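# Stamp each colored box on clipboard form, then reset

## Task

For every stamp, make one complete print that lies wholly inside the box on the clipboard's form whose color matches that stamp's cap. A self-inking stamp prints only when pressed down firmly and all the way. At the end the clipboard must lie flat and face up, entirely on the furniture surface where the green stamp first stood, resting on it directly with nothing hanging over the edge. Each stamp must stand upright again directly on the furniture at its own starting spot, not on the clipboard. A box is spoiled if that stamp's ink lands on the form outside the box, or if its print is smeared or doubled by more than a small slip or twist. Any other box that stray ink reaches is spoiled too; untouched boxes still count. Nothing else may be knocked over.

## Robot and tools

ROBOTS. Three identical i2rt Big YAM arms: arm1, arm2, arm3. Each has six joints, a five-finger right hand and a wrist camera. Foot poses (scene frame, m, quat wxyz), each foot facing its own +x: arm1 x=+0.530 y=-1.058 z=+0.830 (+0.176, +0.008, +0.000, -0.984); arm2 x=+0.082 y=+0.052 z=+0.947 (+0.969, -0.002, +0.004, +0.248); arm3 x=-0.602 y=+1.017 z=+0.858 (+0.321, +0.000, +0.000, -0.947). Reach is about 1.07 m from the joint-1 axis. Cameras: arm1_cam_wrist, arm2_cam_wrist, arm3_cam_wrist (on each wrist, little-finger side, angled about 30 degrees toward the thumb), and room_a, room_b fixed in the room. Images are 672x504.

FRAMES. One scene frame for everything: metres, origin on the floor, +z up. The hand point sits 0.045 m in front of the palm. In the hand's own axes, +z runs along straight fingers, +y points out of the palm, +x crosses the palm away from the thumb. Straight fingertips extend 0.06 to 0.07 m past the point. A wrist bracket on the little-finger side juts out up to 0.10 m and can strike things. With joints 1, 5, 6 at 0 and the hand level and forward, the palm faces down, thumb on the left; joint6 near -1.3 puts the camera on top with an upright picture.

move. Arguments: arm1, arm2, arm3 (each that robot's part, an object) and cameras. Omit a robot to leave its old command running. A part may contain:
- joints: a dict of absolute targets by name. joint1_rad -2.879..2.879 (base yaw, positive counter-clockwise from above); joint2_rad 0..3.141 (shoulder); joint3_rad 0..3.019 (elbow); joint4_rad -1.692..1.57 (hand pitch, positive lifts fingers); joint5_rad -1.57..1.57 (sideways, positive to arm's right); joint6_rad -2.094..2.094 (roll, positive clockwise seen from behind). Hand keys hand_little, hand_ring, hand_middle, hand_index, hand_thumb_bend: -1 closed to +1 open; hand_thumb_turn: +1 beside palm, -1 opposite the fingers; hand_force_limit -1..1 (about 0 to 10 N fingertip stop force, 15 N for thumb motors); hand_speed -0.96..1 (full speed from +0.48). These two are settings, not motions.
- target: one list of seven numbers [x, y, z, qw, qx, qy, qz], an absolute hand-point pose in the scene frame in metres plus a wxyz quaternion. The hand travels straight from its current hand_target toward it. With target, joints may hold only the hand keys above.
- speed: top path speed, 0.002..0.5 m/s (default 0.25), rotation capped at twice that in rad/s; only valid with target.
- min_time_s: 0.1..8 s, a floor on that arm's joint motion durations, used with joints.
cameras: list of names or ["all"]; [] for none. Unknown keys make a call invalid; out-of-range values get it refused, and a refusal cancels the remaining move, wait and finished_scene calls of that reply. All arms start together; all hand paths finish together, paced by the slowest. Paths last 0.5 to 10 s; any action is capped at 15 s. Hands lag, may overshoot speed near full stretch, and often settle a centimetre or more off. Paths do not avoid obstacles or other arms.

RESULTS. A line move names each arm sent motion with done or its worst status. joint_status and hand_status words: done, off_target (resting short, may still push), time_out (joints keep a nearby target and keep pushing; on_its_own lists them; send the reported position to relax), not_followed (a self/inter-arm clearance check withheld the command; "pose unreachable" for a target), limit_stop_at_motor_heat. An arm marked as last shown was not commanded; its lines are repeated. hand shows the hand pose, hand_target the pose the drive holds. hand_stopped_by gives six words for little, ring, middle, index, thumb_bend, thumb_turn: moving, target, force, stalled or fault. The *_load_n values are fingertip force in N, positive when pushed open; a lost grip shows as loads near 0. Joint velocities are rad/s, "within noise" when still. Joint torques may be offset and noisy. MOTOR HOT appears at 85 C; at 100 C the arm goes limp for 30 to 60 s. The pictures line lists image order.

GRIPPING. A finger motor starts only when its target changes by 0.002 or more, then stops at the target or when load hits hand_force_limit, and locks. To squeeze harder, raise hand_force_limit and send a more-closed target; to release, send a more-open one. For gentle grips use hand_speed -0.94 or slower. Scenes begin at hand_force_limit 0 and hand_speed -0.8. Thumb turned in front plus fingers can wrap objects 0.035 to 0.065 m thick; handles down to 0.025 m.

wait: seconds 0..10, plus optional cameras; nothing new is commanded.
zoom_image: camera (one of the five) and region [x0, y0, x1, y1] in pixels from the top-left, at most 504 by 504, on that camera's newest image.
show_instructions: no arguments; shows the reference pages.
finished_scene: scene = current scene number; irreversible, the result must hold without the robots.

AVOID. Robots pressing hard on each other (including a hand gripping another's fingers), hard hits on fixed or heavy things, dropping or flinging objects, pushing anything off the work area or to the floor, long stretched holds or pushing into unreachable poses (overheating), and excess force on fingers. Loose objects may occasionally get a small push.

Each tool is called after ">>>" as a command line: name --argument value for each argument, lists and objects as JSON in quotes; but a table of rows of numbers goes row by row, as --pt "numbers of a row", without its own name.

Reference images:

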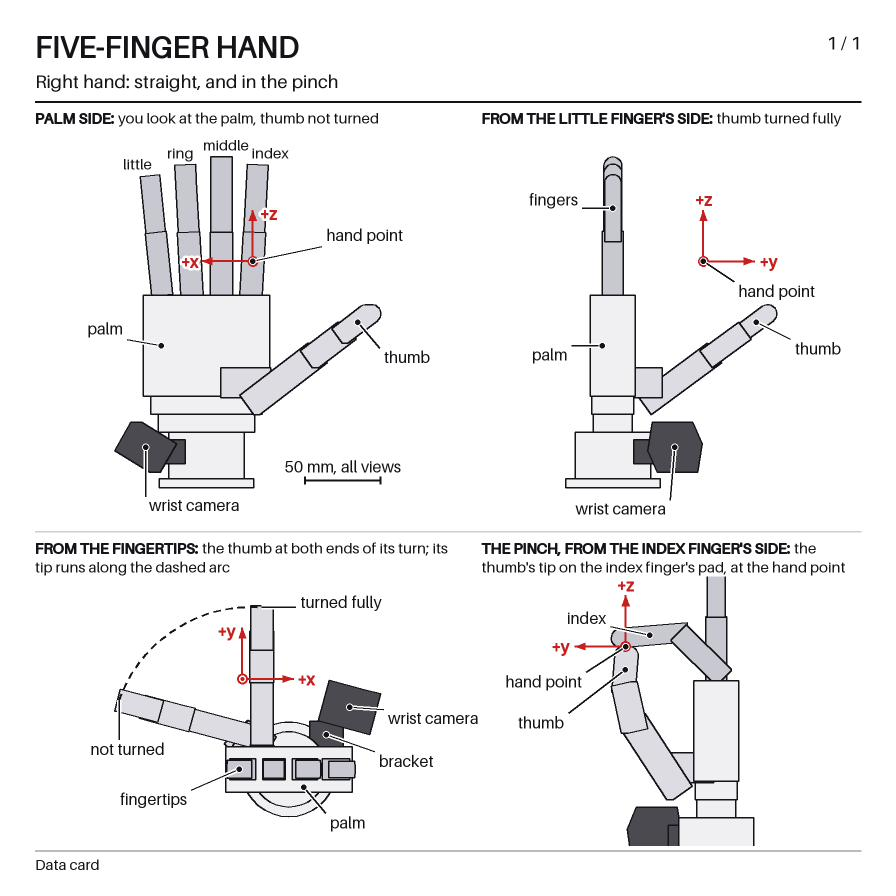

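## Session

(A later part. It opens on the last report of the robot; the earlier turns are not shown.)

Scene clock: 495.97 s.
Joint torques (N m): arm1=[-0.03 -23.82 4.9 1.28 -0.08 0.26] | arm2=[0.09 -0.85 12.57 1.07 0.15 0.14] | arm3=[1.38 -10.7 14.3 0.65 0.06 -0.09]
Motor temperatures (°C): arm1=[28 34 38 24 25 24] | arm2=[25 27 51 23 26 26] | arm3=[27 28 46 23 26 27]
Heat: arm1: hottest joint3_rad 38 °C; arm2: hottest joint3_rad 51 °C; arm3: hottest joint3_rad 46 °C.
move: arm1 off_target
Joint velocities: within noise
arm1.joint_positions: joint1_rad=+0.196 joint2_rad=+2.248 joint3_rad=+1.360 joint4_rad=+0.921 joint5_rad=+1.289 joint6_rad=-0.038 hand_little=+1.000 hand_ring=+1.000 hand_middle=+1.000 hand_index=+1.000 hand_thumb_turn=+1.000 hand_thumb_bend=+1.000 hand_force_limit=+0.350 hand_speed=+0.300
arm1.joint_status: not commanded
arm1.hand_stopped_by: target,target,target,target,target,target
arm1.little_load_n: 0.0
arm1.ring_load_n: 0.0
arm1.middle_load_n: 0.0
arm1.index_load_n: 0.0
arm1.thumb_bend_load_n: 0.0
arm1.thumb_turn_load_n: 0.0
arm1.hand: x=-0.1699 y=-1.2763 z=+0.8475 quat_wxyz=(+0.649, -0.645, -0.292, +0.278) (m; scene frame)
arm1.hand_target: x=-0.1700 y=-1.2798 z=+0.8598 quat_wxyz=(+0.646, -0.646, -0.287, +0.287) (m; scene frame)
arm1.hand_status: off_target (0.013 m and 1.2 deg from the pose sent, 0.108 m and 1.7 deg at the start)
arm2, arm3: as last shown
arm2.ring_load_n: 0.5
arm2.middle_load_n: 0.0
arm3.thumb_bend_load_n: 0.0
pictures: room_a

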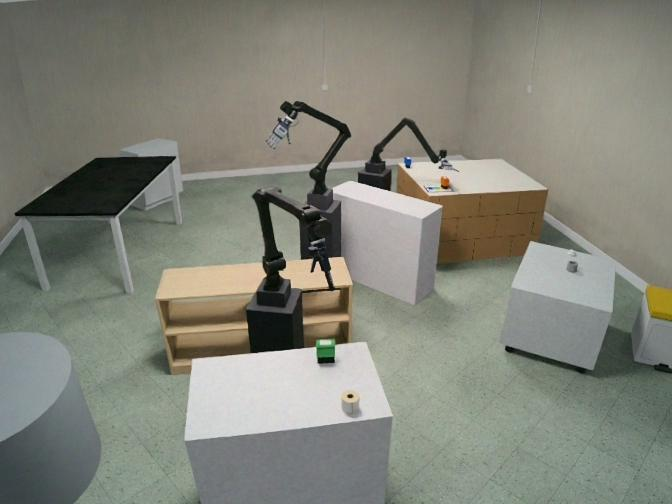

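>>> move --arm1 '{"joints": {"joint2_rad": 2.2, "joint3_rad": 2.1, "joint4_rad": 0.3}, "min_time_s": 1.5}'

>>> move --arm1 '{"joints": {"joint1_rad": -0.035, "joint2_rad": 2.30, "joint3_rad": 2.48, "joint4_rad": -1.62, "joint5_rad": 0.0, "joint6_rad": -0.57, "hand_thumb_turn": -1}, "min_time_s": 2.5}'

>>> move --arm1 '{"target": [-0.1060, -1.2600, 0.87, 0, 0.3297, 0.9441, 0], "speed": 0.15}' --cameras '["arm1_cam_wrist"]'

Scene clock: 499.73 s.
Joint torques (N m): arm1=[0.44 -27.58 11.84 1.28 -0.2 0.29] | arm2=[-0.44 -0.56 12.62 0.99 0.13 0.15] | arm3=[1.38 -10.7 14.28 0.64 0.06 -0.09]
Motor temperatures (°C): arm1=[28 35 39 24 25 24] | arm2=[25 27 51 23 26 26] | arm3=[27 28 46 23 26 27]
Heat: arm1: hottest joint3_rad 39 °C; arm2: hottest joint3_rad 51 °C; arm3: hottest joint3_rad 46 °C.
move: arm1 done
Joint velocities: within noise
arm1.joint_positions: joint1_rad=+0.196 joint2_rad=+2.215 joint3_rad=+2.056 joint4_rad=+0.309 joint5_rad=+1.289 joint6_rad=-0.037 hand_little=+1.000 hand_ring=+1.000 hand_middle=+1.000 hand_index=+1.000 hand_thumb_turn=+1.000 hand_thumb_bend=+1.000 hand_force_limit=+0.350 hand_speed=+0.300
arm1.joint_status: all done
arm1.hand_stopped_by: target,target,target,target,target,target
arm1.little_load_n: 0.0
arm1.ring_load_n: 0.0
arm1.middle_load_n: 0.0
arm1.index_load_n: 0.0
arm1.thumb_bend_load_n: 0.0
arm1.thumb_turn_load_n: -0.5
arm1.hand: x=-0.2879 y=-1.3466 z=+1.1100 quat_wxyz=(+0.643, -0.650, -0.250, +0.320) (m; scene frame)
arm1.hand_target: x=-0.2887 y=-1.3508 z=+1.1453 quat_wxyz=(+0.637, -0.652, -0.230, +0.342) (m; scene frame)
arm1.hand_status: not commanded
arm2, arm3: as last shown
arm2.ring_load_n: 0.0
pictures: none

Scene clock: 502.90 s.
Joint torques (N m): arm1=[-0.44 -22.48 11.38 0.24 -0.11 0.1] | arm2=[0.09 -0.73 12.72 1.11 0.12 0.14] | arm3=[1.38 -10.7 14.28 0.64 0.06 -0.09]
Motor temperatures (°C): arm1=[28 35 39 24 25 24] | arm2=[25 27 51 23 26 26] | arm3=[27 28 46 23 26 27]
Heat: arm1: hottest joint3_rad 39 °C; arm2: hottest joint3_rad 51 °C; arm3: hottest joint3_rad 46 °C.
move: arm1 done
Joint velocities: within noise
arm1.joint_positions: joint1_rad=-0.027 joint2_rad=+2.269 joint3_rad=+2.431 joint4_rad=-1.610 joint5_rad=+0.003 joint6_rad=-0.558 hand_little=+1.000 hand_ring=+1.000 hand_middle=+1.000 hand_index=+1.000 hand_thumb_turn=-1.000 hand_thumb_bend=+1.000 hand_force_limit=+0.350 hand_speed=+0.300
arm1.joint_status: all done
arm1.hand_stopped_by: target,target,target,target,target,target
arm1.little_load_n: 0.0
arm1.ring_load_n: 0.0
arm1.middle_load_n: 0.0
arm1.index_load_n: 0.0
arm1.thumb_bend_load_n: -0.5
arm1.thumb_turn_load_n: 0.0
arm1.hand: x=-0.1000 y=-1.2641 z=+0.9829 quat_wxyz=(+0.041, -0.336, -0.940, +0.033) (m; scene frame)
arm1.hand_target: x=-0.1099 y=-1.2613 z=+0.9798 quat_wxyz=(+0.044, -0.334, -0.941, +0.036) (m; scene frame)
arm1.hand_status: not commanded
arm2, arm3: as last shown
pictures: none

Scene clock: 504.30 s.
Joint torques (N m): arm1=[-0.44 -24.59 8.58 0.76 0 0.08] | arm2=[-0.15 -0.5 12.71 1.05 0.16 0.13] | arm3=[1.38 -10.7 14.28 0.65 0.06 -0.09]
Motor temperatures (°C): arm1=[28 35 39 24 25 24] | arm2=[25 27 51 23 26 26] | arm3=[27 28 46 23 26 27]
Heat: arm1: hottest joint3_rad 39 °C; arm2: hottest joint3_rad 51 °C; arm3: hottest joint3_rad 46 °C.
move: arm1 off_target
Joint velocities: within noise
arm1.joint_positions: joint1_rad=-0.027 joint2_rad=+2.383 joint3_rad=+2.350 joint4_rad=-1.523 joint5_rad=+0.003 joint6_rad=-0.567 hand_little=+1.000 hand_ring=+1.000 hand_middle=+1.000 hand_index=+1.000 hand_thumb_turn=-1.000 hand_thumb_bend=+1.000 hand_force_limit=+0.350 hand_speed=+0.300
arm1.joint_status: not commanded
arm1.hand_stopped_by: target,target,target,target,target,target
arm1.little_load_n: 0.0
arm1.ring_load_n: 0.0
arm1.middle_load_n: 0.0
arm1.index_load_n: 0.0
arm1.thumb_bend_load_n: 0.0
arm1.thumb_turn_load_n: 0.0
arm1.hand: x=-0.0999 y=-1.2637 z=+0.8784 quat_wxyz=(-0.001, -0.332, -0.943, -0.001) (m; scene frame)
arm1.hand_target: x=-0.1058 y=-1.2599 z=+0.8700 quat_wxyz=(+0.000, -0.330, -0.944, +0.000) (m; scene frame)
arm1.hand_status: off_target (0.011 m and 0.3 deg from the pose sent, 0.113 m and 6.1 deg at the start)
arm2.joint_positions: joint1_rad=+0.889 joint2_rad=+0.807 joint3_rad=+1.332 joint4_rad=-1.292 joint5_rad=+0.032 joint6_rad=-1.213 hand_little=+1.000 hand_ring=+1.000 hand_middle=+1.000 hand_index=+1.000 hand_thumb_turn=+1.000 hand_thumb_bend=+1.000 hand_force_limit=+0.000 hand_speed=-0.800
arm2.joint_status: not commanded
arm2.hand_stopped_by: target,target,target,target,target,target
arm2.little_load_n: 0.0
arm2.ring_load_n: 0.0
arm2.middle_load_n: 0.0
arm2.index_load_n: 0.0
arm2.thumb_bend_load_n: 0.0
arm2.thumb_turn_load_n: 0.0
arm2.hand: x=+0.1891 y=+0.3369 z=+1.3655 quat_wxyz=(-0.289, +0.805, +0.449, +0.258) (m; scene frame)
arm2.hand_target: x=+0.1852 y=+0.3349 z=+1.3944 quat_wxyz=(-0.312, +0.795, +0.443, +0.272) (m; scene frame)
arm2.hand_status: not commanded
arm3.joint_positions: joint1_rad=-0.796 joint2_rad=+1.340 joint3_rad=+1.379 joint4_rad=-1.078 joint5_rad=+0.005 joint6_rad=-1.230 hand_little=+1.000 hand_ring=+1.000 hand_middle=+1.000 hand_index=+1.000 hand_thumb_turn=+1.000 hand_thumb_bend=+1.000 hand_force_limit=+0.000 hand_speed=-0.800
arm3.joint_status: not commanded
arm3.hand_stopped_by: target,target,target,target,target,target
arm3.little_load_n: 0.0
arm3.ring_load_n: 0.0
arm3.middle_load_n: 0.5
arm3.index_load_n: 0.0
arm3.thumb_bend_load_n: 0.0
arm3.thumb_turn_load_n: 0.0
arm3.hand: x=-1.0663 y=+1.1321 z=+1.1317 quat_wxyz=(+0.262, -0.232, -0.937, +0.024) (m; scene frame)
arm3.hand_target: x=-1.0792 y=+1.1297 z=+1.1500 quat_wxyz=(+0.279, -0.223, -0.934, +0.024) (m; scene frame)
arm3.hand_status: not commanded
pictures: arm1_cam_wrist
camera_calibration:
arm1_cam_wrist: T_world_to_cam=[[0.448716, 0.89336, 0.0237014, 1.15051], [0.754237, -0.392797, 0.526153, -0.887432], [0.479354, -0.218217, -0.85006, 0.631587], [0, 0, 0, 1]] pos_world=[-0.149671, -1.23858, 0.976543]

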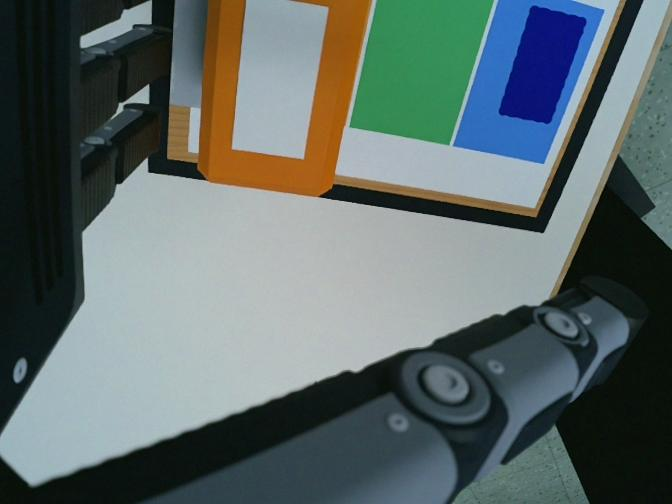

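>>> move --arm1 '{"target": [-0.1000, -1.2590, 0.81, 0, 0.3132, 0.9497, 0], "speed": 0.1, "joints": {"hand_speed": -0.85}}' --cameras '["arm1_cam_wrist"]'

Scene clock: 507.63 s.
Joint torques (N m): arm1=[0.09 -23.82 6.89 0.92 0.02 0.07] | arm2=[0.21 -0.73 12.71 1.1 0.11 0.13] | arm3=[1.38 -10.7 14.28 0.64 0.06 -0.09]
Motor temperatures (°C): arm1=[28 35 39 24 25 24] | arm2=[25 27 51 23 26 26] | arm3=[27 28 46 23 26 27]
Heat: arm1: hottest joint3_rad 39 °C; arm2: hottest joint3_rad 51 °C; arm3: hottest joint3_rad 46 °C.
move: arm1 off_target
Joint velocities: within noise
arm1.joint_positions: joint1_rad=-0.027 joint2_rad=+2.383 joint3_rad=+2.220 joint4_rad=-1.374 joint5_rad=+0.003 joint6_rad=-0.598 hand_little=+1.000 hand_ring=+1.000 hand_middle=+1.000 hand_index=+1.000 hand_thumb_turn=-1.000 hand_thumb_bend=+1.000 hand_force_limit=+0.350 hand_speed=-0.850
arm1.joint_status: all done
arm1.hand_stopped_by: target,target,target,target,target,target
arm1.little_load_n: 0.0
arm1.ring_load_n: 0.0
arm1.middle_load_n: 0.0
arm1.index_load_n: 0.0
arm1.thumb_bend_load_n: 0.0
arm1.thumb_turn_load_n: 0.0
arm1.hand: x=-0.1005 y=-1.2620 z=+0.8281 quat_wxyz=(+0.007, -0.317, -0.948, +0.006) (m; scene frame)
arm1.hand_target: x=-0.0996 y=-1.2589 z=+0.8103 quat_wxyz=(+0.000, -0.313, -0.950, +0.000) (m; scene frame)
arm1.hand_status: off_target (0.018 m and 1.1 deg from the pose sent, 0.069 m and 2.3 deg at the start)
arm2, arm3: as last shown
arm3.middle_load_n: 0.0
pictures: arm1_cam_wrist
camera_calibration:
arm1_cam_wrist: T_world_to_cam=[[0.421651, 0.906707, 0.00963104, 1.17623], [0.77577, -0.366219, 0.513872, -0.813906], [0.469459, -0.209203, -0.857813, 0.606298], [0, 0, 0, 1]] pos_world=[-0.149186, -1.23772, 0.927005]

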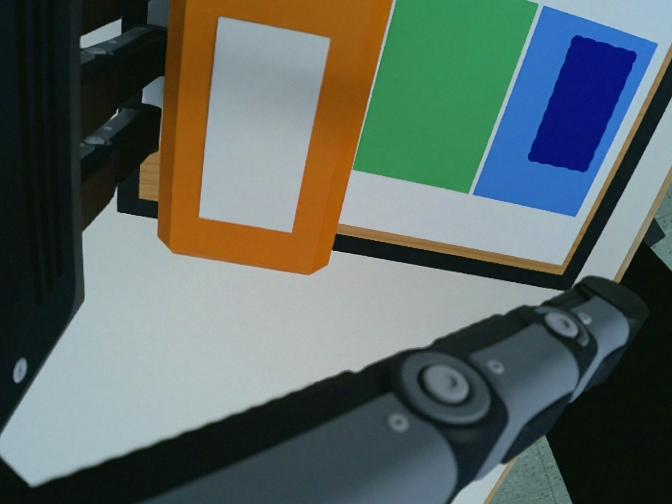

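>>> move --arm1 '{"target": [-0.0965, -1.2580, 0.766, 0, 0.3132, 0.9497, 0], "speed": 0.1}'

>>> move --arm1 '{"joints": {"hand_thumb_bend": -0.3}}' --cameras '["arm1_cam_wrist"]'

Scene clock: 509.37 s.
Joint torques (N m): arm1=[-0.44 -24.06 6.97 0.88 -0.03 0.08] | arm2=[0.03 -0.32 12.57 1.14 0.14 0.13] | arm3=[1.38 -10.75 14.28 0.64 0.06 -0.09]
Motor temperatures (°C): arm1=[28 35 39 24 25 24] | arm2=[25 27 51 23 26 26] | arm3=[27 28 46 23 26 27]
Heat: arm1: hottest joint3_rad 39 °C; arm2: hottest joint3_rad 51 °C; arm3: hottest joint3_rad 46 °C.
move: arm1 off_target
Joint velocities: within noise
arm1.joint_positions: joint1_rad=-0.027 joint2_rad=+2.410 joint3_rad=+2.151 joint4_rad=-1.280 joint5_rad=+0.003 joint6_rad=-0.598 hand_little=+1.000 hand_ring=+1.000 hand_middle=+1.000 hand_index=+1.000 hand_thumb_turn=-1.000 hand_thumb_bend=+1.000 hand_force_limit=+0.350 hand_speed=-0.850
arm1.joint_status: not commanded
arm1.hand_stopped_by: target,target,target,target,target,target
arm1.little_load_n: 0.0
arm1.ring_load_n: 0.0
arm1.middle_load_n: 0.0
arm1.index_load_n: 0.0
arm1.thumb_bend_load_n: 0.0
arm1.thumb_turn_load_n: 0.0
arm1.hand: x=-0.0970 y=-1.2609 z=+0.7836 quat_wxyz=(+0.006, -0.317, -0.948, +0.005) (m; scene frame)
arm1.hand_target: x=-0.0961 y=-1.2579 z=+0.7663 quat_wxyz=(+0.000, -0.313, -0.950, +0.000) (m; scene frame)
arm1.hand_status: off_target (0.018 m and 1.0 deg from the pose sent, 0.062 m and 1.1 deg at the start)
arm2, arm3: as last shown
pictures: none

Scene clock: 514.80 s.
Joint torques (N m): arm1=[-0.15 -23.71 7.01 0.92 0.01 0.09] | arm2=[0.32 -0.44 12.55 1.18 0.16 0.13] | arm3=[1.38 -10.7 14.28 0.65 0.06 -0.09]
Motor temperatures (°C): arm1=[28 35 39 24 25 24] | arm2=[25 27 51 23 26 26] | arm3=[27 28 46 23 26 27]
Heat: arm1: hottest joint3_rad 39 °C; arm2: hottest joint3_rad 51 °C; arm3: hottest joint3_rad 46 °C.
move: arm1 off_target
Joint velocities: within noise
arm1.joint_positions: joint1_rad=-0.027 joint2_rad=+2.410 joint3_rad=+2.151 joint4_rad=-1.280 joint5_rad=+0.003 joint6_rad=-0.599 hand_little=+1.000 hand_ring=+1.000 hand_middle=+1.000 hand_index=+1.000 hand_thumb_turn=-1.000 hand_thumb_bend=+0.091 hand_force_limit=+0.350 hand_speed=-0.850
arm1.joint_status: hand_thumb_bend off_target (ended at +0.091, target -0.300)
arm1.hand_stopped_by: target,target,target,target,force,target
arm1.little_load_n: 0.0
arm1.ring_load_n: 0.0
arm1.middle_load_n: 0.0
arm1.index_load_n: 0.0
arm1.thumb_bend_load_n: 9.0
arm1.thumb_turn_load_n: 2.5
arm1.hand: x=-0.0970 y=-1.2608 z=+0.7836 quat_wxyz=(+0.006, -0.317, -0.948, +0.005) (m; scene frame)
arm1.hand_target: x=-0.0961 y=-1.2578 z=+0.7663 quat_wxyz=(+0.000, -0.313, -0.950, +0.000) (m; scene frame)
arm1.hand_status: not commanded
arm2, arm3: as last shown
arm3.middle_load_n: -0.5
pictures: arm1_cam_wrist
camera_calibration:
arm1_cam_wrist: T_world_to_cam=[[0.420208, 0.907355, 0.0114651, 1.17337], [0.775108, -0.365475, 0.515399, -0.793629], [0.47184, -0.207688, -0.856874, 0.568144], [0, 0, 0, 1]] pos_world=[-0.145984, -1.23672, 0.88241]

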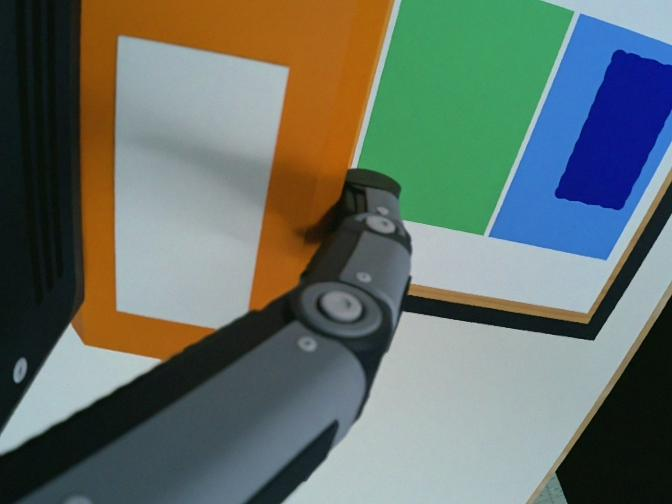

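>>> move --arm1 '{"target": [-0.1060, -1.2640, 0.95, 0, 0.3132, 0.9497, 0], "speed": 0.15}'

>>> move --arm1 '{"target": [0.3300, -0.5480, 0.98, 0, 0.9984, 0.0567, 0], "speed": 0.25}' --cameras '["arm1_cam_wrist", "room_a", "room_b"]'

>>> zoom_image --camera "room_a" --region '[420, 165, 470, 205]'

>>> zoom_image --camera "room_b" --region '[145, 240, 215, 300]'

Scene clock: 517.73 s.
Joint torques (N m): arm1=[0.32 -28.75 11.6 -0.1 0.02 0.11] | arm2=[0.62 -0.85 12.64 1.03 0.12 0.16] | arm3=[1.38 -10.7 14.28 0.65 0.06 -0.08]
Motor temperatures (°C): arm1=[28 35 39 24 24 24] | arm2=[25 27 51 23 26 26] | arm3=[27 28 46 23 26 27]
Heat: arm1: hottest joint3_rad 39 °C; arm2: hottest joint3_rad 51 °C; arm3: hottest joint3_rad 46 °C.
move: arm1 off_target
Joint velocities: within noise
arm1.joint_positions: joint1_rad=-0.027 joint2_rad=+2.406 joint3_rad=+2.486 joint4_rad=-1.675 joint5_rad=+0.003 joint6_rad=-0.599 hand_little=+1.000 hand_ring=+1.000 hand_middle=+1.000 hand_index=+1.000 hand_thumb_turn=-1.000 hand_thumb_bend=+0.091 hand_force_limit=+0.350 hand_speed=-0.850
arm1.joint_status: not commanded
arm1.hand_stopped_by: target,target,target,target,force,target
arm1.little_load_n: 0.0
arm1.ring_load_n: 0.0
arm1.middle_load_n: 0.0
arm1.index_load_n: 0.0
arm1.thumb_bend_load_n: 9.5
arm1.thumb_turn_load_n: 3.0
arm1.hand: x=-0.0952 y=-1.2598 z=+0.9168 quat_wxyz=(-0.017, -0.317, -0.948, -0.012) (m; scene frame)
arm1.hand_target: x=-0.1041 y=-1.2633 z=+0.9497 quat_wxyz=(+0.010, -0.313, -0.950, +0.007) (m; scene frame)
arm1.hand_status: off_target (0.035 m and 2.4 deg from the pose sent, 0.167 m and 1.0 deg at the start; a joint's target at an end of its range on 22 of 60 steps)
arm2, arm3: as last shown
arm3.middle_load_n: 0.0
pictures: none

Scene clock: 523.47 s.
Joint torques (N m): arm1=[-0.44 -18.14 11.54 -0.01 -0.12 0.27] | arm2=[0.21 -0.97 12.72 1.07 0.14 0.14] | arm3=[1.38 -10.7 14.28 0.64 0.06 -0.09]
Motor temperatures (°C): arm1=[28 35 40 24 24 24] | arm2=[25 27 51 23 26 26] | arm3=[27 28 46 23 26 27]
Heat: arm1: hottest joint3_rad 40 °C; arm2: hottest joint3_rad 51 °C; arm3: hottest joint3_rad 46 °C.
move: arm1 off_target
Joint velocities: within noise
arm1.joint_positions: joint1_rad=-1.634 joint2_rad=+1.912 joint3_rad=+1.767 joint4_rad=-1.448 joint5_rad=-0.015 joint6_rad=+0.164 hand_little=+1.000 hand_ring=+1.000 hand_middle=+1.000 hand_index=+1.000 hand_thumb_turn=-1.000 hand_thumb_bend=+0.091 hand_force_limit=+0.350 hand_speed=-0.850
arm1.joint_status: not commanded
arm1.hand_stopped_by: target,target,target,target,force,target
arm1.little_load_n: 0.0
arm1.ring_load_n: 0.0
arm1.middle_load_n: 0.0
arm1.index_load_n: 0.0
arm1.thumb_bend_load_n: 9.0
arm1.thumb_turn_load_n: 2.5
arm1.hand: x=+0.3350 y=-0.5624 z=+0.9710 quat_wxyz=(-0.011, -0.998, -0.063, -0.004) (m; scene frame)
arm1.hand_target: x=+0.3303 y=-0.5486 z=+0.9801 quat_wxyz=(+0.001, -0.998, -0.057, +0.000) (m; scene frame)
arm1.hand_status: off_target (0.018 m and 1.5 deg from the pose sent, 0.832 m and 136.6 deg at the start)
arm2, arm3: as last shown
pictures: arm1_cam_wrist, room_a, room_b
camera_calibration:
arm1_cam_wrist: T_world_to_cam=[[0.32982, -0.94292, 0.0460531, -0.687951], [-0.811906, -0.258426, 0.523474, -0.385875], [-0.481692, -0.210043, -0.850796, 0.982116], [0, 0, 0, 1]] pos_world=[0.386683, -0.542117, 1.06926]

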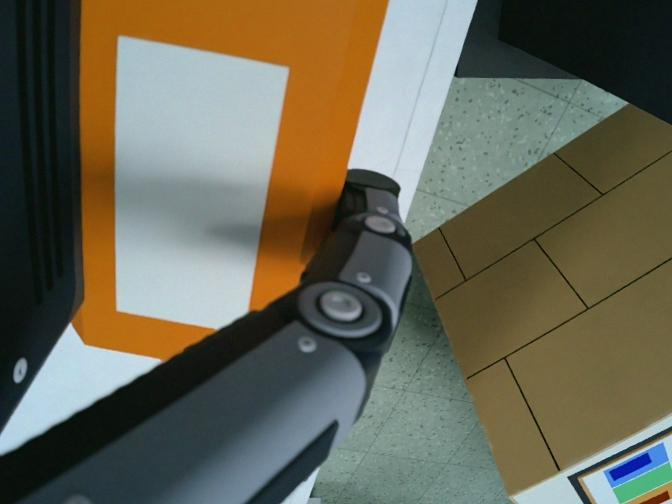

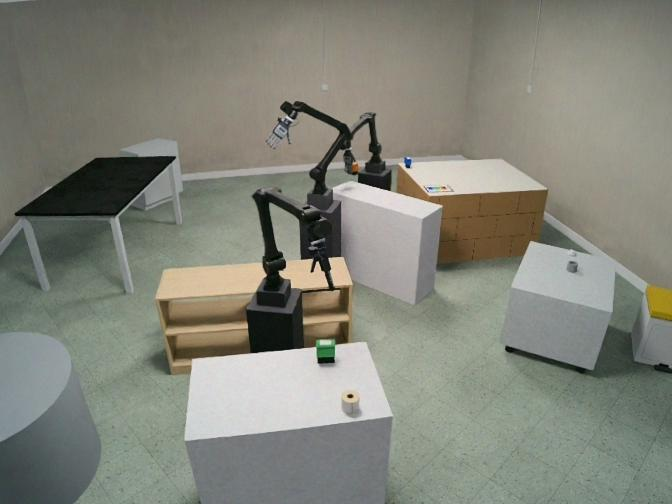

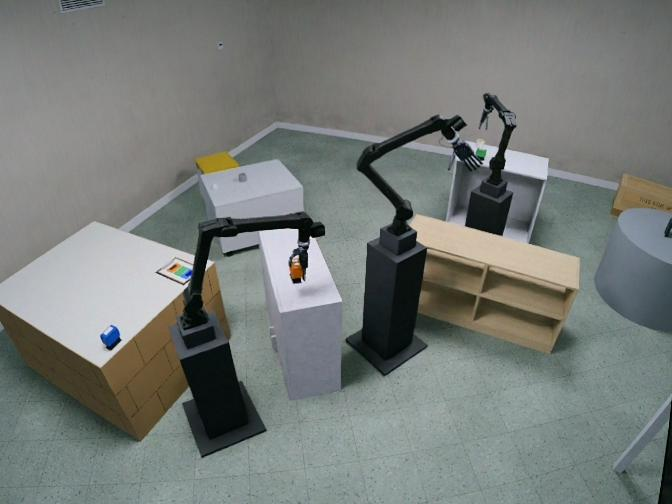

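Scaled by 10.080 from the camera's 672x504 image, which has a finer 960x720 frame.

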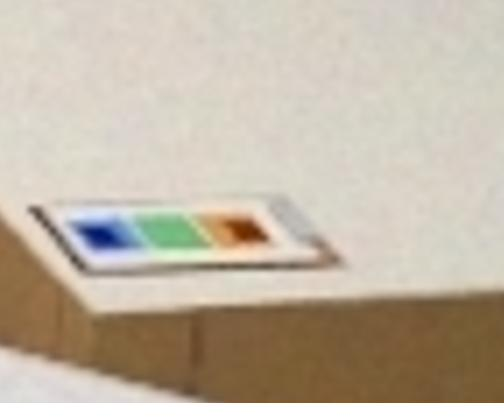

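Scaled by 7.200 from the camera's 672x504 image, which has a finer 960x720 frame.

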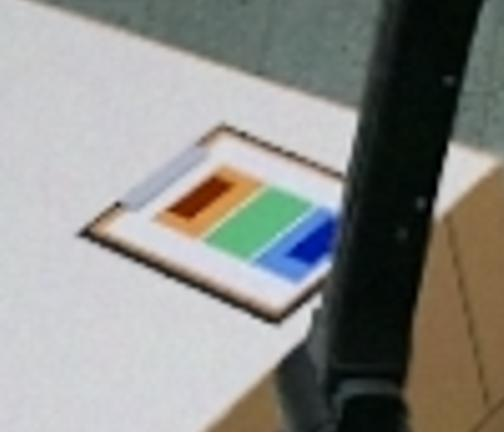

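>>> move --arm1 '{"target": [0.3310, -0.5480, 0.885, 0, 0.9984, 0.0567, 0], "speed": 0.12}'

>>> move --arm1 '{"target": [0.3305, -0.5510, 0.843, 0, 0.9984, 0.0567, 0], "speed": 0.06}' --cameras '["arm1_cam_wrist"]'

Scene clock: 525.73 s.
Joint torques (N m): arm1=[-0.32 -19.55 7.17 0.85 -0.12 0.27] | arm2=[0.32 -0.67 12.71 1.11 0.11 0.17] | arm3=[1.38 -10.7 14.28 0.65 0.06 -0.09]
Motor temperatures (°C): arm1=[28 35 40 24 24 24] | arm2=[25 27 51 23 26 26] | arm3=[27 28 46 23 26 27]
Heat: arm1: hottest joint3_rad 40 °C; arm2: hottest joint3_rad 51 °C; arm3: hottest joint3_rad 46 °C.
move: arm1 done
Joint velocities: within noise
arm1.joint_positions: joint1_rad=-1.634 joint2_rad=+1.978 joint3_rad=+1.655 joint4_rad=-1.246 joint5_rad=-0.015 joint6_rad=+0.165 hand_little=+1.000 hand_ring=+1.000 hand_middle=+1.000 hand_index=+1.000 hand_thumb_turn=-1.000 hand_thumb_bend=+0.091 hand_force_limit=+0.350 hand_speed=-0.850
arm1.joint_status: not commanded
arm1.hand_stopped_by: target,target,target,target,force,target
arm1.little_load_n: 0.0
arm1.ring_load_n: 0.0
arm1.middle_load_n: 0.0
arm1.index_load_n: 0.0
arm1.thumb_bend_load_n: 9.5
arm1.thumb_turn_load_n: 2.5
arm1.hand: x=+0.3328 y=-0.5506 z=+0.8902 quat_wxyz=(+0.000, -0.998, -0.062, -0.001) (m; scene frame)
arm1.hand_target: x=+0.3311 y=-0.5480 z=+0.8850 quat_wxyz=(+0.000, -0.998, -0.057, +0.000) (m; scene frame)
arm1.hand_status: done (0.006 m and 0.7 deg from the pose sent, 0.087 m and 1.5 deg at the start)
arm2, arm3: as last shown
pictures: none

Scene clock: 526.97 s.
Joint torques (N m): arm1=[-0.32 -18.08 6.39 1.01 -0.14 0.29] | arm2=[0.09 -0.62 12.67 1.01 0.11 0.11] | arm3=[1.38 -10.7 14.28 0.64 0.06 -0.09]
Motor temperatures (°C): arm1=[28 35 40 24 24 24] | arm2=[25 27 51 23 26 26] | arm3=[27 28 46 23 26 27]
Heat: arm1: hottest joint3_rad 40 °C; arm2: hottest joint3_rad 51 °C; arm3: hottest joint3_rad 46 °C.
move: arm1 off_target
Joint velocities: within noise
arm1.joint_positions: joint1_rad=-1.634 joint2_rad=+2.002 joint3_rad=+1.599 joint4_rad=-1.156 joint5_rad=-0.015 joint6_rad=+0.168 hand_little=+1.000 hand_ring=+1.000 hand_middle=+1.000 hand_index=+1.000 hand_thumb_turn=-1.000 hand_thumb_bend=+0.091 hand_force_limit=+0.350 hand_speed=-0.850
arm1.joint_status: not commanded
arm1.hand_stopped_by: target,target,target,target,force,target
arm1.little_load_n: 0.0
arm1.ring_load_n: 0.5
arm1.middle_load_n: 0.0
arm1.index_load_n: 0.0
arm1.thumb_bend_load_n: 9.5
arm1.thumb_turn_load_n: 2.0
arm1.hand: x=+0.3334 y=-0.5509 z=+0.8559 quat_wxyz=(+0.005, -0.998, -0.061, +0.000) (m; scene frame)
arm1.hand_target: x=+0.3307 y=-0.5512 z=+0.8431 quat_wxyz=(+0.000, -0.998, -0.057, +0.000) (m; scene frame)
arm1.hand_status: off_target (0.013 m and 0.8 deg from the pose sent, 0.047 m and 0.7 deg at the start)
arm2, arm3: as last shown
pictures: arm1_cam_wrist
camera_calibration:
arm1_cam_wrist: T_world_to_cam=[[0.327082, -0.944913, 0.0125219, -0.642707], [-0.807928, -0.272742, 0.522364, -0.332148], [-0.490173, -0.180972, -0.852631, 0.906224], [0, 0, 0, 1]] pos_world=[0.386072, -0.533891, 0.954225]

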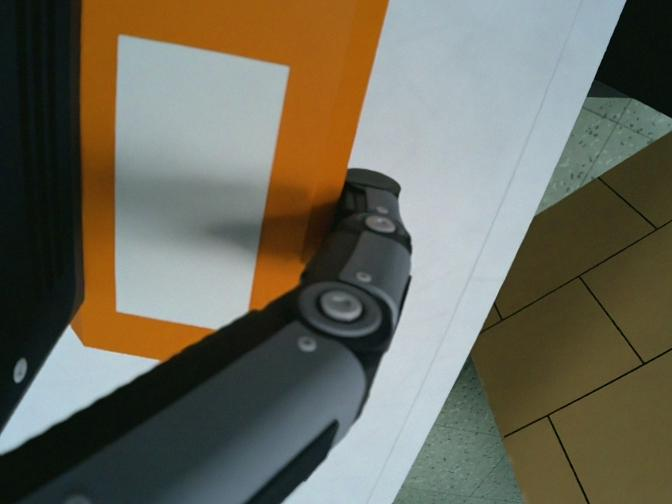

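>>> move --arm1 '{"target": [0.3305, -0.5510, 0.832, 0, 0.9984, 0.0567, 0], "speed": 0.06}'

>>> move --arm1 '{"joints": {"hand_thumb_bend": 1, "hand_speed": -0.5}}'

>>> move --arm1 '{"target": [0.3290, -0.5360, 0.856, 0, 0.9984, 0.0567, 0], "speed": 0.06}'

>>> move --arm1 '{"target": [0.3270, -0.5230, 0.980, 0, 0.9984, 0.0567, 0], "speed": 0.12}' --cameras '["arm1_cam_wrist", "room_b"]'

>>> zoom_image --camera "room_b" --region '[260, 240, 340, 320]'

Scene clock: 528.80 s.
Joint torques (N m): arm1=[-0.03 -17.55 5.86 1.73 -0.03 0.27] | arm2=[-0.09 -0.67 12.79 1.18 0.11 0.13] | arm3=[1.44 -10.7 14.28 0.65 0.06 -0.09]
Motor temperatures (°C): arm1=[28 35 40 24 24 24] | arm2=[25 27 51 23 26 26] | arm3=[27 28 46 23 26 27]
Heat: arm1: hottest joint3_rad 40 °C; arm2: hottest joint3_rad 51 °C; arm3: hottest joint3_rad 46 °C.
move: arm1 off_target
Joint velocities: within noise
arm1.joint_positions: joint1_rad=-1.634 joint2_rad=+2.002 joint3_rad=+1.592 joint4_rad=-1.148 joint5_rad=-0.017 joint6_rad=+0.168 hand_little=+1.000 hand_ring=+1.000 hand_middle=+1.000 hand_index=+1.000 hand_thumb_turn=-1.000 hand_thumb_bend=+0.091 hand_force_limit=+0.350 hand_speed=-0.850
arm1.joint_status: not commanded
arm1.hand_stopped_by: target,target,target,target,force,target
arm1.little_load_n: 0.0
arm1.ring_load_n: 0.0
arm1.middle_load_n: 0.0
arm1.index_load_n: 0.0
arm1.thumb_bend_load_n: 9.5
arm1.thumb_turn_load_n: 1.5
arm1.hand: x=+0.3332 y=-0.5516 z=+0.8536 quat_wxyz=(+0.005, -0.998, -0.061, +0.001) (m; scene frame)
arm1.hand_target: x=+0.3309 y=-0.5517 z=+0.8325 quat_wxyz=(+0.000, -0.998, -0.057, +0.000) (m; scene frame)
arm1.hand_status: off_target (0.022 m and 0.8 deg from the pose sent, 0.024 m and 0.8 deg at the start)
arm2.joint_positions: joint1_rad=+0.889 joint2_rad=+0.807 joint3_rad=+1.332 joint4_rad=-1.292 joint5_rad=+0.032 joint6_rad=-1.213 hand_little=+1.000 hand_ring=+1.000 hand_middle=+1.000 hand_index=+1.000 hand_thumb_turn=+1.000 hand_thumb_bend=+1.000 hand_force_limit=+0.000 hand_speed=-0.800
arm2.joint_status: not commanded
arm2.hand_stopped_by: target,target,target,target,target,target
arm2.little_load_n: 0.0
arm2.ring_load_n: 0.0
arm2.middle_load_n: 0.0
arm2.index_load_n: -0.5
arm2.thumb_bend_load_n: 0.0
arm2.thumb_turn_load_n: 0.0
arm2.hand: x=+0.1891 y=+0.3369 z=+1.3655 quat_wxyz=(-0.289, +0.805, +0.449, +0.258) (m; scene frame)
arm2.hand_target: x=+0.1852 y=+0.3349 z=+1.3944 quat_wxyz=(-0.312, +0.795, +0.443, +0.272) (m; scene frame)
arm2.hand_status: not commanded
arm3.joint_positions: joint1_rad=-0.796 joint2_rad=+1.340 joint3_rad=+1.379 joint4_rad=-1.078 joint5_rad=+0.005 joint6_rad=-1.230 hand_little=+1.000 hand_ring=+1.000 hand_middle=+1.000 hand_index=+1.000 hand_thumb_turn=+1.000 hand_thumb_bend=+1.000 hand_force_limit=+0.000 hand_speed=-0.800
arm3.joint_status: not commanded
arm3.hand_stopped_by: target,target,target,target,target,target
arm3.little_load_n: 0.0
arm3.ring_load_n: 0.0
arm3.middle_load_n: 0.0
arm3.index_load_n: 0.0
arm3.thumb_bend_load_n: 0.0
arm3.thumb_turn_load_n: 0.0
arm3.hand: x=-1.0663 y=+1.1321 z=+1.1317 quat_wxyz=(+0.262, -0.232, -0.937, +0.024) (m; scene frame)
arm3.hand_target: x=-1.0792 y=+1.1297 z=+1.1500 quat_wxyz=(+0.279, -0.223, -0.934, +0.024) (m; scene frame)
arm3.hand_status: not commanded
pictures: none

Scene clock: 530.57 s.
Joint torques (N m): arm1=[-0.09 -18.02 6.2 0.83 -0.12 0.25] | arm2=[0.03 -1.03 12.64 0.99 0.16 0.15] | arm3=[1.38 -10.7 14.3 0.64 0.06 -0.09]
Motor temperatures (°C): arm1=[28 35 39 24 24 24] | arm2=[25 27 51 23 26 26] | arm3=[27 28 46 23 26 27]
Heat: arm1: hottest joint3_rad 39 °C; arm2: hottest joint3_rad 51 °C; arm3: hottest joint3_rad 46 °C.
move: arm1 done
Joint velocities: within noise
arm1.joint_positions: joint1_rad=-1.634 joint2_rad=+2.006 joint3_rad=+1.588 joint4_rad=-1.127 joint5_rad=-0.015 joint6_rad=+0.169 hand_little=+1.000 hand_ring=+1.000 hand_middle=+1.000 hand_index=+1.000 hand_thumb_turn=-1.000 hand_thumb_bend=+1.000 hand_force_limit=+0.350 hand_speed=-0.500
arm1.joint_status: all done
arm1.hand_stopped_by: target,target,target,target,target,target
arm1.little_load_n: 0.0
arm1.ring_load_n: 0.0
arm1.middle_load_n: 0.0
arm1.index_load_n: 0.0
arm1.thumb_bend_load_n: 0.0
arm1.thumb_turn_load_n: 0.0
arm1.hand: x=+0.3326 y=-0.5482 z=+0.8491 quat_wxyz=(+0.012, -0.998, -0.061, +0.002) (m; scene frame)
arm1.hand_target: x=+0.3309 y=-0.5517 z=+0.8326 quat_wxyz=(+0.000, -0.998, -0.057, +0.000) (m; scene frame)
arm1.hand_status: not commanded
arm2, arm3: as last shown
arm2.index_load_n: 0.0
pictures: none

Scene clock: 531.67 s.
Joint torques (N m): arm1=[-0.32 -18.02 10.3 0.06 -0.12 0.23] | arm2=[0.15 -0.67 12.68 1.11 0.14 0.16] | arm3=[1.44 -10.7 14.28 0.64 0.06 -0.09]
Motor temperatures (°C): arm1=[28 35 39 24 24 24] | arm2=[25 27 51 23 26 26] | arm3=[27 28 46 23 26 27]
Heat: arm1: hottest joint3_rad 39 °C; arm2: hottest joint3_rad 51 °C; arm3: hottest joint3_rad 46 °C.
move: arm1 off_target
Joint velocities: within noise
arm1.joint_positions: joint1_rad=-1.634 joint2_rad=+2.016 joint3_rad=+1.624 joint4_rad=-1.181 joint5_rad=-0.015 joint6_rad=+0.169 hand_little=+1.000 hand_ring=+1.000 hand_middle=+1.000 hand_index=+1.000 hand_thumb_turn=-1.000 hand_thumb_bend=+1.000 hand_force_limit=+0.350 hand_speed=-0.500
arm1.joint_status: not commanded
arm1.hand_stopped_by: target,target,target,target,target,target
arm1.little_load_n: 0.0
arm1.ring_load_n: 0.0
arm1.middle_load_n: 0.0
arm1.index_load_n: 0.0
arm1.thumb_bend_load_n: 0.0
arm1.thumb_turn_load_n: 0.0
arm1.hand: x=+0.3327 y=-0.5488 z=+0.8571 quat_wxyz=(-0.002, -0.998, -0.060, -0.002) (m; scene frame)
arm1.hand_target: x=+0.3293 y=-0.5364 z=+0.8560 quat_wxyz=(+0.001, -0.998, -0.057, +0.000) (m; scene frame)
arm1.hand_status: off_target (0.013 m and 0.5 deg from the pose sent, 0.015 m and 1.4 deg at the start)
arm2, arm3: as last shown
arm2.thumb_bend_load_n: 0.5
arm3.middle_load_n: 0.5
pictures: none

Scene clock: 533.47 s.
Joint torques (N m): arm1=[-1.14 -22.77 11.02 -0.1 -0.11 0.17] | arm2=[0.03 -0.21 12.57 1.09 0.12 0.18] | arm3=[1.38 -10.7 14.3 0.64 0.06 -0.09]
Motor temperatures (°C): arm1=[28 35 40 24 24 24] | arm2=[25 27 51 23 26 26] | arm3=[27 28 46 23 26 27]
Heat: arm1: hottest joint3_rad 40 °C; arm2: hottest joint3_rad 51 °C; arm3: hottest joint3_rad 46 °C.
move: arm1 off_target
Joint velocities: within noise
arm1.joint_positions: joint1_rad=-1.634 joint2_rad=+2.016 joint3_rad=+1.885 joint4_rad=-1.489 joint5_rad=-0.015 joint6_rad=+0.169 hand_little=+1.000 hand_ring=+1.000 hand_middle=+1.000 hand_index=+1.000 hand_thumb_turn=-1.000 hand_thumb_bend=+1.000 hand_force_limit=+0.350 hand_speed=-0.500
arm1.joint_status: not commanded
arm1.hand_stopped_by: target,target,target,target,target,target
arm1.little_load_n: 0.0
arm1.ring_load_n: 0.0
arm1.middle_load_n: 0.0
arm1.index_load_n: 0.0
arm1.thumb_bend_load_n: 0.0
arm1.thumb_turn_load_n: 0.0
arm1.hand: x=+0.3273 y=-0.5365 z=+0.9559 quat_wxyz=(-0.025, -0.998, -0.060, -0.007) (m; scene frame)
arm1.hand_target: x=+0.3274 y=-0.5240 z=+0.9802 quat_wxyz=(+0.000, -0.998, -0.057, +0.000) (m; scene frame)
arm1.hand_status: off_target (0.028 m and 3.0 deg from the pose sent, 0.126 m and 0.5 deg at the start)
arm2, arm3: as last shown
arm2.thumb_bend_load_n: 0.0
arm3.middle_load_n: 0.0
pictures: arm1_cam_wrist, room_b
camera_calibration:
arm1_cam_wrist: T_world_to_cam=[[0.324241, -0.943027, 0.0746193, -0.685727], [-0.817791, -0.239783, 0.523185, -0.365339], [-0.475485, -0.230661, -0.848946, 0.9561], [0, 0, 0, 1]] pos_world=[0.378181, -0.513727, 1.05399]

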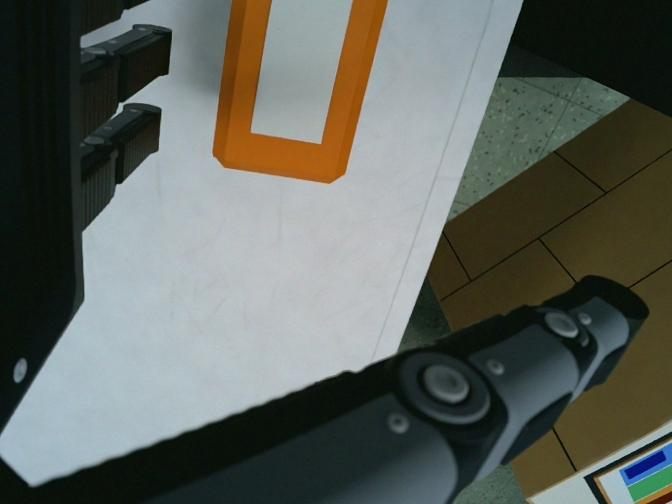

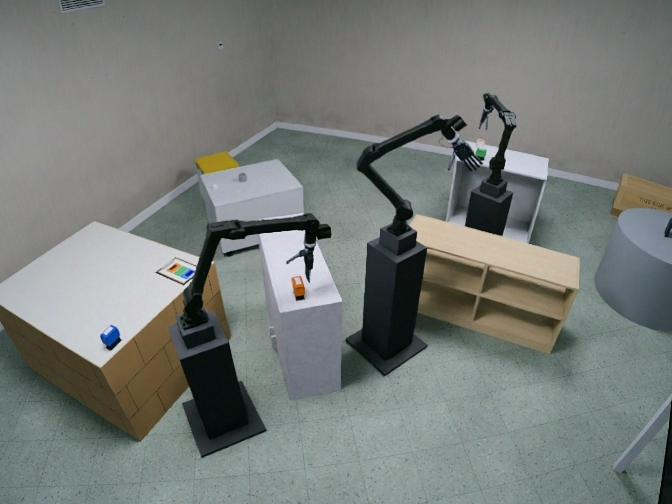

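Scaled by 6.300 from the camera's 672x504 image, which has a finer 960x720 frame.

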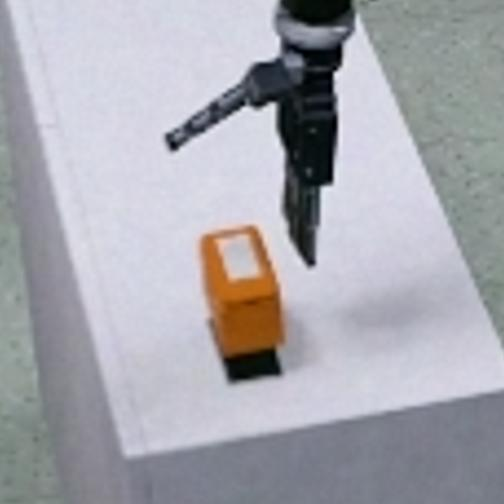

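>>> move --arm1 '{"target": [-0.1200, -1.3200, 0.93, 0, 0.3256, 0.9455, 0], "speed": 0.25, "joints": {"hand_middle": -1}}'

>>> move --arm1 '{"target": [-0.1200, -1.3210, 0.80, 0, 0.3256, 0.9455, 0], "speed": 0.15}' --cameras '["arm1_cam_wrist", "room_b", "room_a"]'

>>> zoom_image --camera "room_a" --region '[410, 150, 470, 210]'

Scene clock: 541.23 s.
Joint torques (N m): arm1=[0.03 -25 11.3 0.17 0.06 0.09] | arm2=[-0.21 -0.5 12.62 1.16 0.12 0.15] | arm3=[1.38 -10.7 14.28 0.64 0.06 -0.09]
Motor temperatures (°C): arm1=[28 35 40 24 24 24] | arm2=[25 27 51 23 26 26] | arm3=[27 28 46 23 26 27]
Heat: arm1: hottest joint3_rad 40 °C; arm2: hottest joint3_rad 51 °C; arm3: hottest joint3_rad 46 °C.
move: arm1 off_target
Joint velocities: within noise
arm1.joint_positions: joint1_rad=+0.037 joint2_rad=+2.471 joint3_rad=+2.666 joint4_rad=-1.677 joint5_rad=+0.002 joint6_rad=-0.506 hand_little=+1.000 hand_ring=+1.000 hand_middle=-1.000 hand_index=+1.000 hand_thumb_turn=-1.000 hand_thumb_bend=+1.000 hand_force_limit=+0.350 hand_speed=-0.500
arm1.joint_status: all done
arm1.hand_stopped_by: target,target,target,target,target,target
arm1.little_load_n: 0.0
arm1.ring_load_n: 0.0
arm1.middle_load_n: 0.5
arm1.index_load_n: 0.0
arm1.thumb_bend_load_n: 0.0
arm1.thumb_turn_load_n: 0.0
arm1.hand: x=-0.1128 y=-1.3190 z=+0.9319 quat_wxyz=(+0.026, -0.330, -0.943, +0.025) (m; scene frame)
arm1.hand_target: x=-0.1189 y=-1.3196 z=+0.9296 quat_wxyz=(+0.031, -0.325, -0.945, +0.027) (m; scene frame)
arm1.hand_status: off_target (0.008 m and 4.2 deg from the pose sent, 0.902 m and 135.1 deg at the start; a joint's target at an end of its range on 28 of 173 steps)
arm2, arm3: as last shown
arm2.index_load_n: -0.5
pictures: none

Scene clock: 542.83 s.
Joint torques (N m): arm1=[-0.03 -26.23 9.57 0.61 0.08 0.08] | arm2=[-0.15 -0.44 12.78 1.13 0.16 0.15] | arm3=[1.38 -10.7 14.28 0.64 0.06 -0.09]
Motor temperatures (°C): arm1=[28 35 40 24 24 24] | arm2=[25 27 51 23 26 26] | arm3=[27 28 46 23 26 27]
Heat: arm1: hottest joint3_rad 40 °C; arm2: hottest joint3_rad 51 °C; arm3: hottest joint3_rad 46 °C.
move: arm1 done
Joint velocities: within noise
arm1.joint_positions: joint1_rad=+0.037 joint2_rad=+2.584 joint3_rad=+2.545 joint4_rad=-1.522 joint5_rad=+0.002 joint6_rad=-0.506 hand_little=+1.000 hand_ring=+1.000 hand_middle=-1.000 hand_index=+1.000 hand_thumb_turn=-1.000 hand_thumb_bend=+1.000 hand_force_limit=+0.350 hand_speed=-0.500
arm1.joint_status: not commanded
arm1.hand_stopped_by: target,target,target,target,target,target
arm1.little_load_n: 0.0
arm1.ring_load_n: 0.0
arm1.middle_load_n: 0.0
arm1.index_load_n: 0.0
arm1.thumb_bend_load_n: 0.0
arm1.thumb_turn_load_n: 0.0
arm1.hand: x=-0.1142 y=-1.3201 z=+0.8077 quat_wxyz=(-0.003, -0.331, -0.944, -0.001) (m; scene frame)
arm1.hand_target: x=-0.1196 y=-1.3209 z=+0.8001 quat_wxyz=(+0.000, -0.326, -0.945, +0.000) (m; scene frame)
arm1.hand_status: done (0.010 m and 0.7 deg from the pose sent, 0.132 m and 4.2 deg at the start)
arm2, arm3: as last shown
arm2.index_load_n: 0.0
pictures: arm1_cam_wrist, room_a, room_b
camera_calibration:
arm1_cam_wrist: T_world_to_cam=[[0.446214, 0.894554, 0.0258034, 1.20867], [0.752848, -0.390806, 0.529614, -0.861858], [0.483852, -0.216895, -0.847846, 0.566479], [0, 0, 0, 1]] pos_world=[-0.164568, -1.29517, 0.905552]

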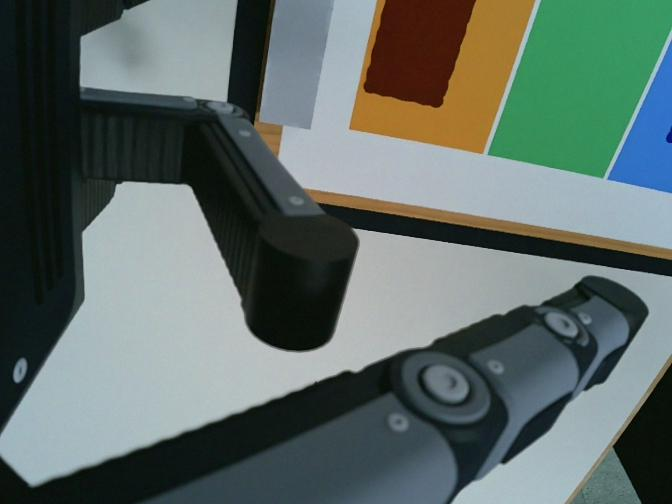

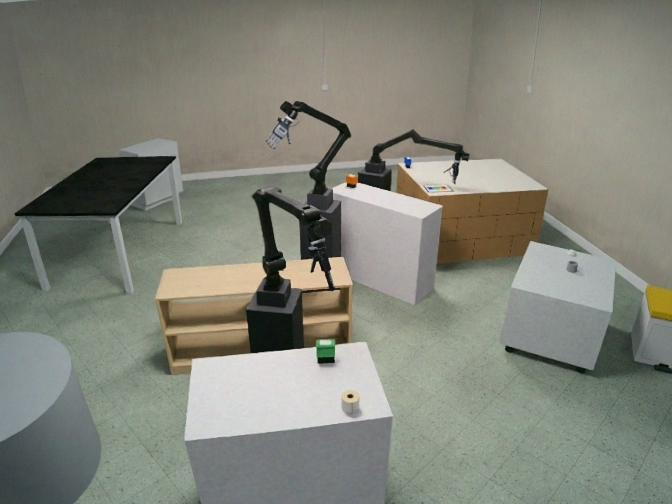

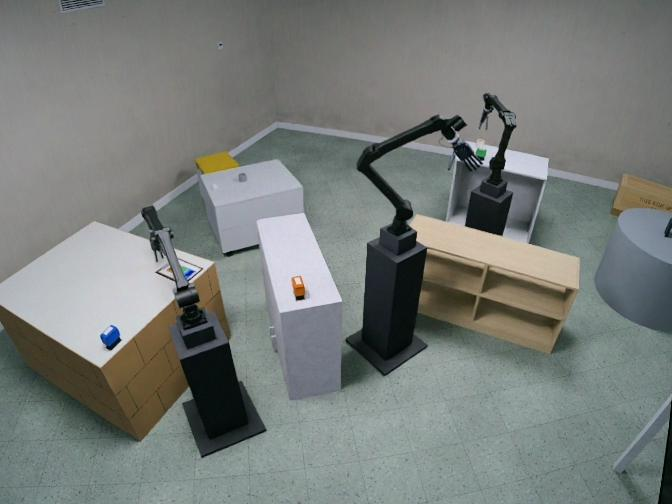

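Scaled by 8.400 from the camera's 672x504 image, which has a finer 960x720 frame.

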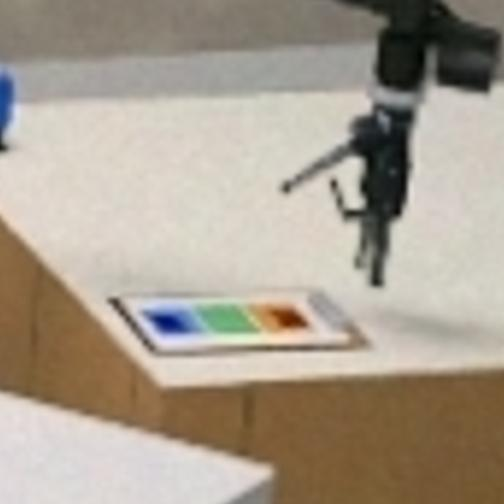

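>>> move --arm1 '{"target": [-0.1200, -1.3230, 0.738, 0, 0.3256, 0.9455, 0], "speed": 0.08}'

>>> move --arm1 '{"target": [-0.0580, -1.2420, 0.738, 0, 0.3256, 0.9455, 0], "speed": 0.05}' --cameras '["arm1_cam_wrist", "room_b", "room_a"]'

>>> zoom_image --camera "room_a" --region '[400, 150, 460, 210]'

Scene clock: 546.27 s.
Joint torques (N m): arm1=[0.26 -24.18 7.45 0.9 0.07 0.09] | arm2=[0.09 -0.62 12.62 1.1 0.15 0.13] | arm3=[1.38 -10.7 14.28 0.65 0.06 -0.09]
Motor temperatures (°C): arm1=[28 36 41 24 24 24] | arm2=[25 27 51 23 26 26] | arm3=[27 28 46 23 26 27]
Heat: arm1: hottest joint3_rad 41 °C; arm2: hottest joint3_rad 51 °C; arm3: hottest joint3_rad 46 °C.
move: arm1 off_target
Joint velocities: within noise
arm1.joint_positions: joint1_rad=+0.037 joint2_rad=+2.614 joint3_rad=+2.497 joint4_rad=-1.411 joint5_rad=+0.002 joint6_rad=-0.506 hand_little=+1.000 hand_ring=+1.000 hand_middle=-1.000 hand_index=+1.000 hand_thumb_turn=-1.000 hand_thumb_bend=+1.000 hand_force_limit=+0.350 hand_speed=-0.500
arm1.joint_status: not commanded
arm1.hand_stopped_by: target,target,target,target,target,target
arm1.little_load_n: 0.0
arm1.ring_load_n: -0.5
arm1.middle_load_n: 0.0
arm1.index_load_n: 0.5
arm1.thumb_bend_load_n: 0.0
arm1.thumb_turn_load_n: 0.0
arm1.hand: x=-0.1234 y=-1.3241 z=+0.7649 quat_wxyz=(+0.009, -0.331, -0.944, +0.010) (m; scene frame)
arm1.hand_target: x=-0.1191 y=-1.3227 z=+0.7385 quat_wxyz=(+0.000, -0.326, -0.945, +0.000) (m; scene frame)
arm1.hand_status: off_target (0.027 m and 1.6 deg from the pose sent, 0.070 m and 0.7 deg at the start)
arm2, arm3: as last shown
pictures: none

Scene clock: 548.90 s.
Joint torques (N m): arm1=[-2.26 -23.47 4.37 0.12 0.42 0.07] | arm2=[0.03 -0.44 12.45 1.09 0.08 0.14] | arm3=[1.38 -10.7 14.28 0.64 0.06 -0.09]
Motor temperatures (°C): arm1=[28 36 40 24 24 24] | arm2=[25 27 51 23 26 26] | arm3=[27 28 46 23 26 27]
Heat: arm1: hottest joint3_rad 40 °C; arm2: hottest joint3_rad 51 °C; arm3: hottest joint3_rad 46 °C.
move: arm1 off_target
Joint velocities: within noise
arm1.joint_positions: joint1_rad=-0.004 joint2_rad=+2.328 joint3_rad=+1.930 joint4_rad=-1.097 joint5_rad=-0.008 joint6_rad=-0.580 hand_little=+1.000 hand_ring=+1.000 hand_middle=-1.000 hand_index=+1.000 hand_thumb_turn=-1.000 hand_thumb_bend=+1.000 hand_force_limit=+0.350 hand_speed=-0.500
arm1.joint_status: not commanded
arm1.hand_stopped_by: target,target,target,target,target,target
arm1.little_load_n: 0.0
arm1.ring_load_n: 0.5
arm1.middle_load_n: 0.0
arm1.index_load_n: 0.0
arm1.thumb_bend_load_n: 0.0
arm1.thumb_turn_load_n: 0.0
arm1.hand: x=-0.0691 y=-1.2700 z=+0.7575 quat_wxyz=(+0.019, -0.315, -0.948, +0.023) (m; scene frame)
arm1.hand_target: x=-0.0575 y=-1.2431 z=+0.7388 quat_wxyz=(+0.000, -0.325, -0.946, +0.000) (m; scene frame)
arm1.hand_status: off_target (0.036 m and 3.6 deg from the pose sent, 0.108 m and 1.6 deg at the start)
arm2, arm3: as last shown
arm3.middle_load_n: 0.5
pictures: arm1_cam_wrist, room_a, room_b
camera_calibration:
arm1_cam_wrist: T_world_to_cam=[[0.417581, 0.908223, -0.0275331, 1.20069], [0.7947, -0.350358, 0.495683, -0.769692], [0.440544, -0.228868, -0.868067, 0.510048], [0, 0, 0, 1]] pos_world=[-0.114411, -1.24343, 0.857338]

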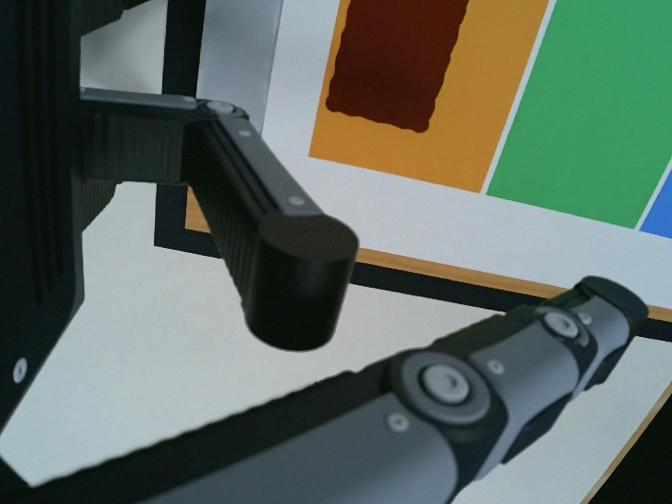

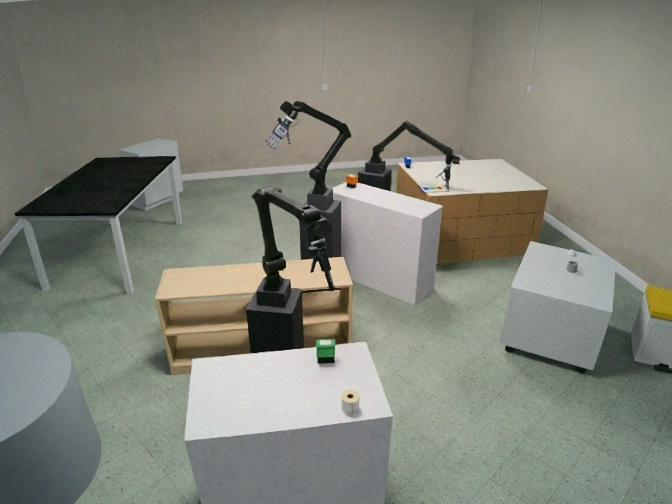

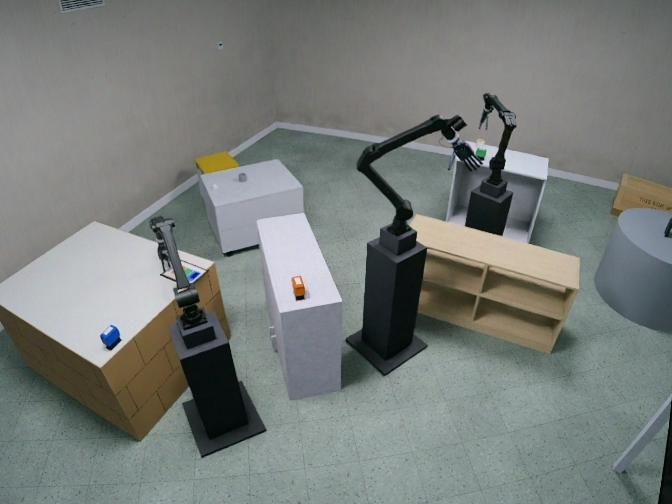

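Scaled by 8.400 from the camera's 672x504 image, which has a finer 960x720 frame.

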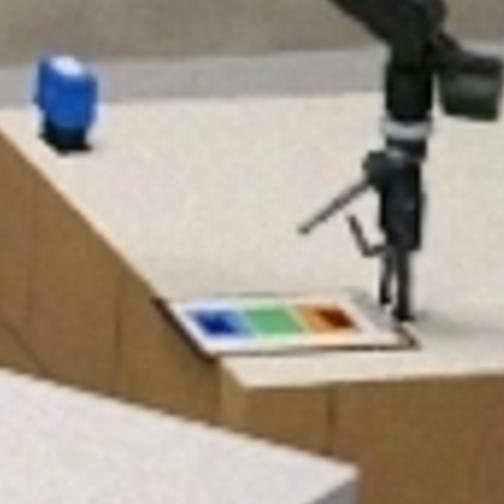

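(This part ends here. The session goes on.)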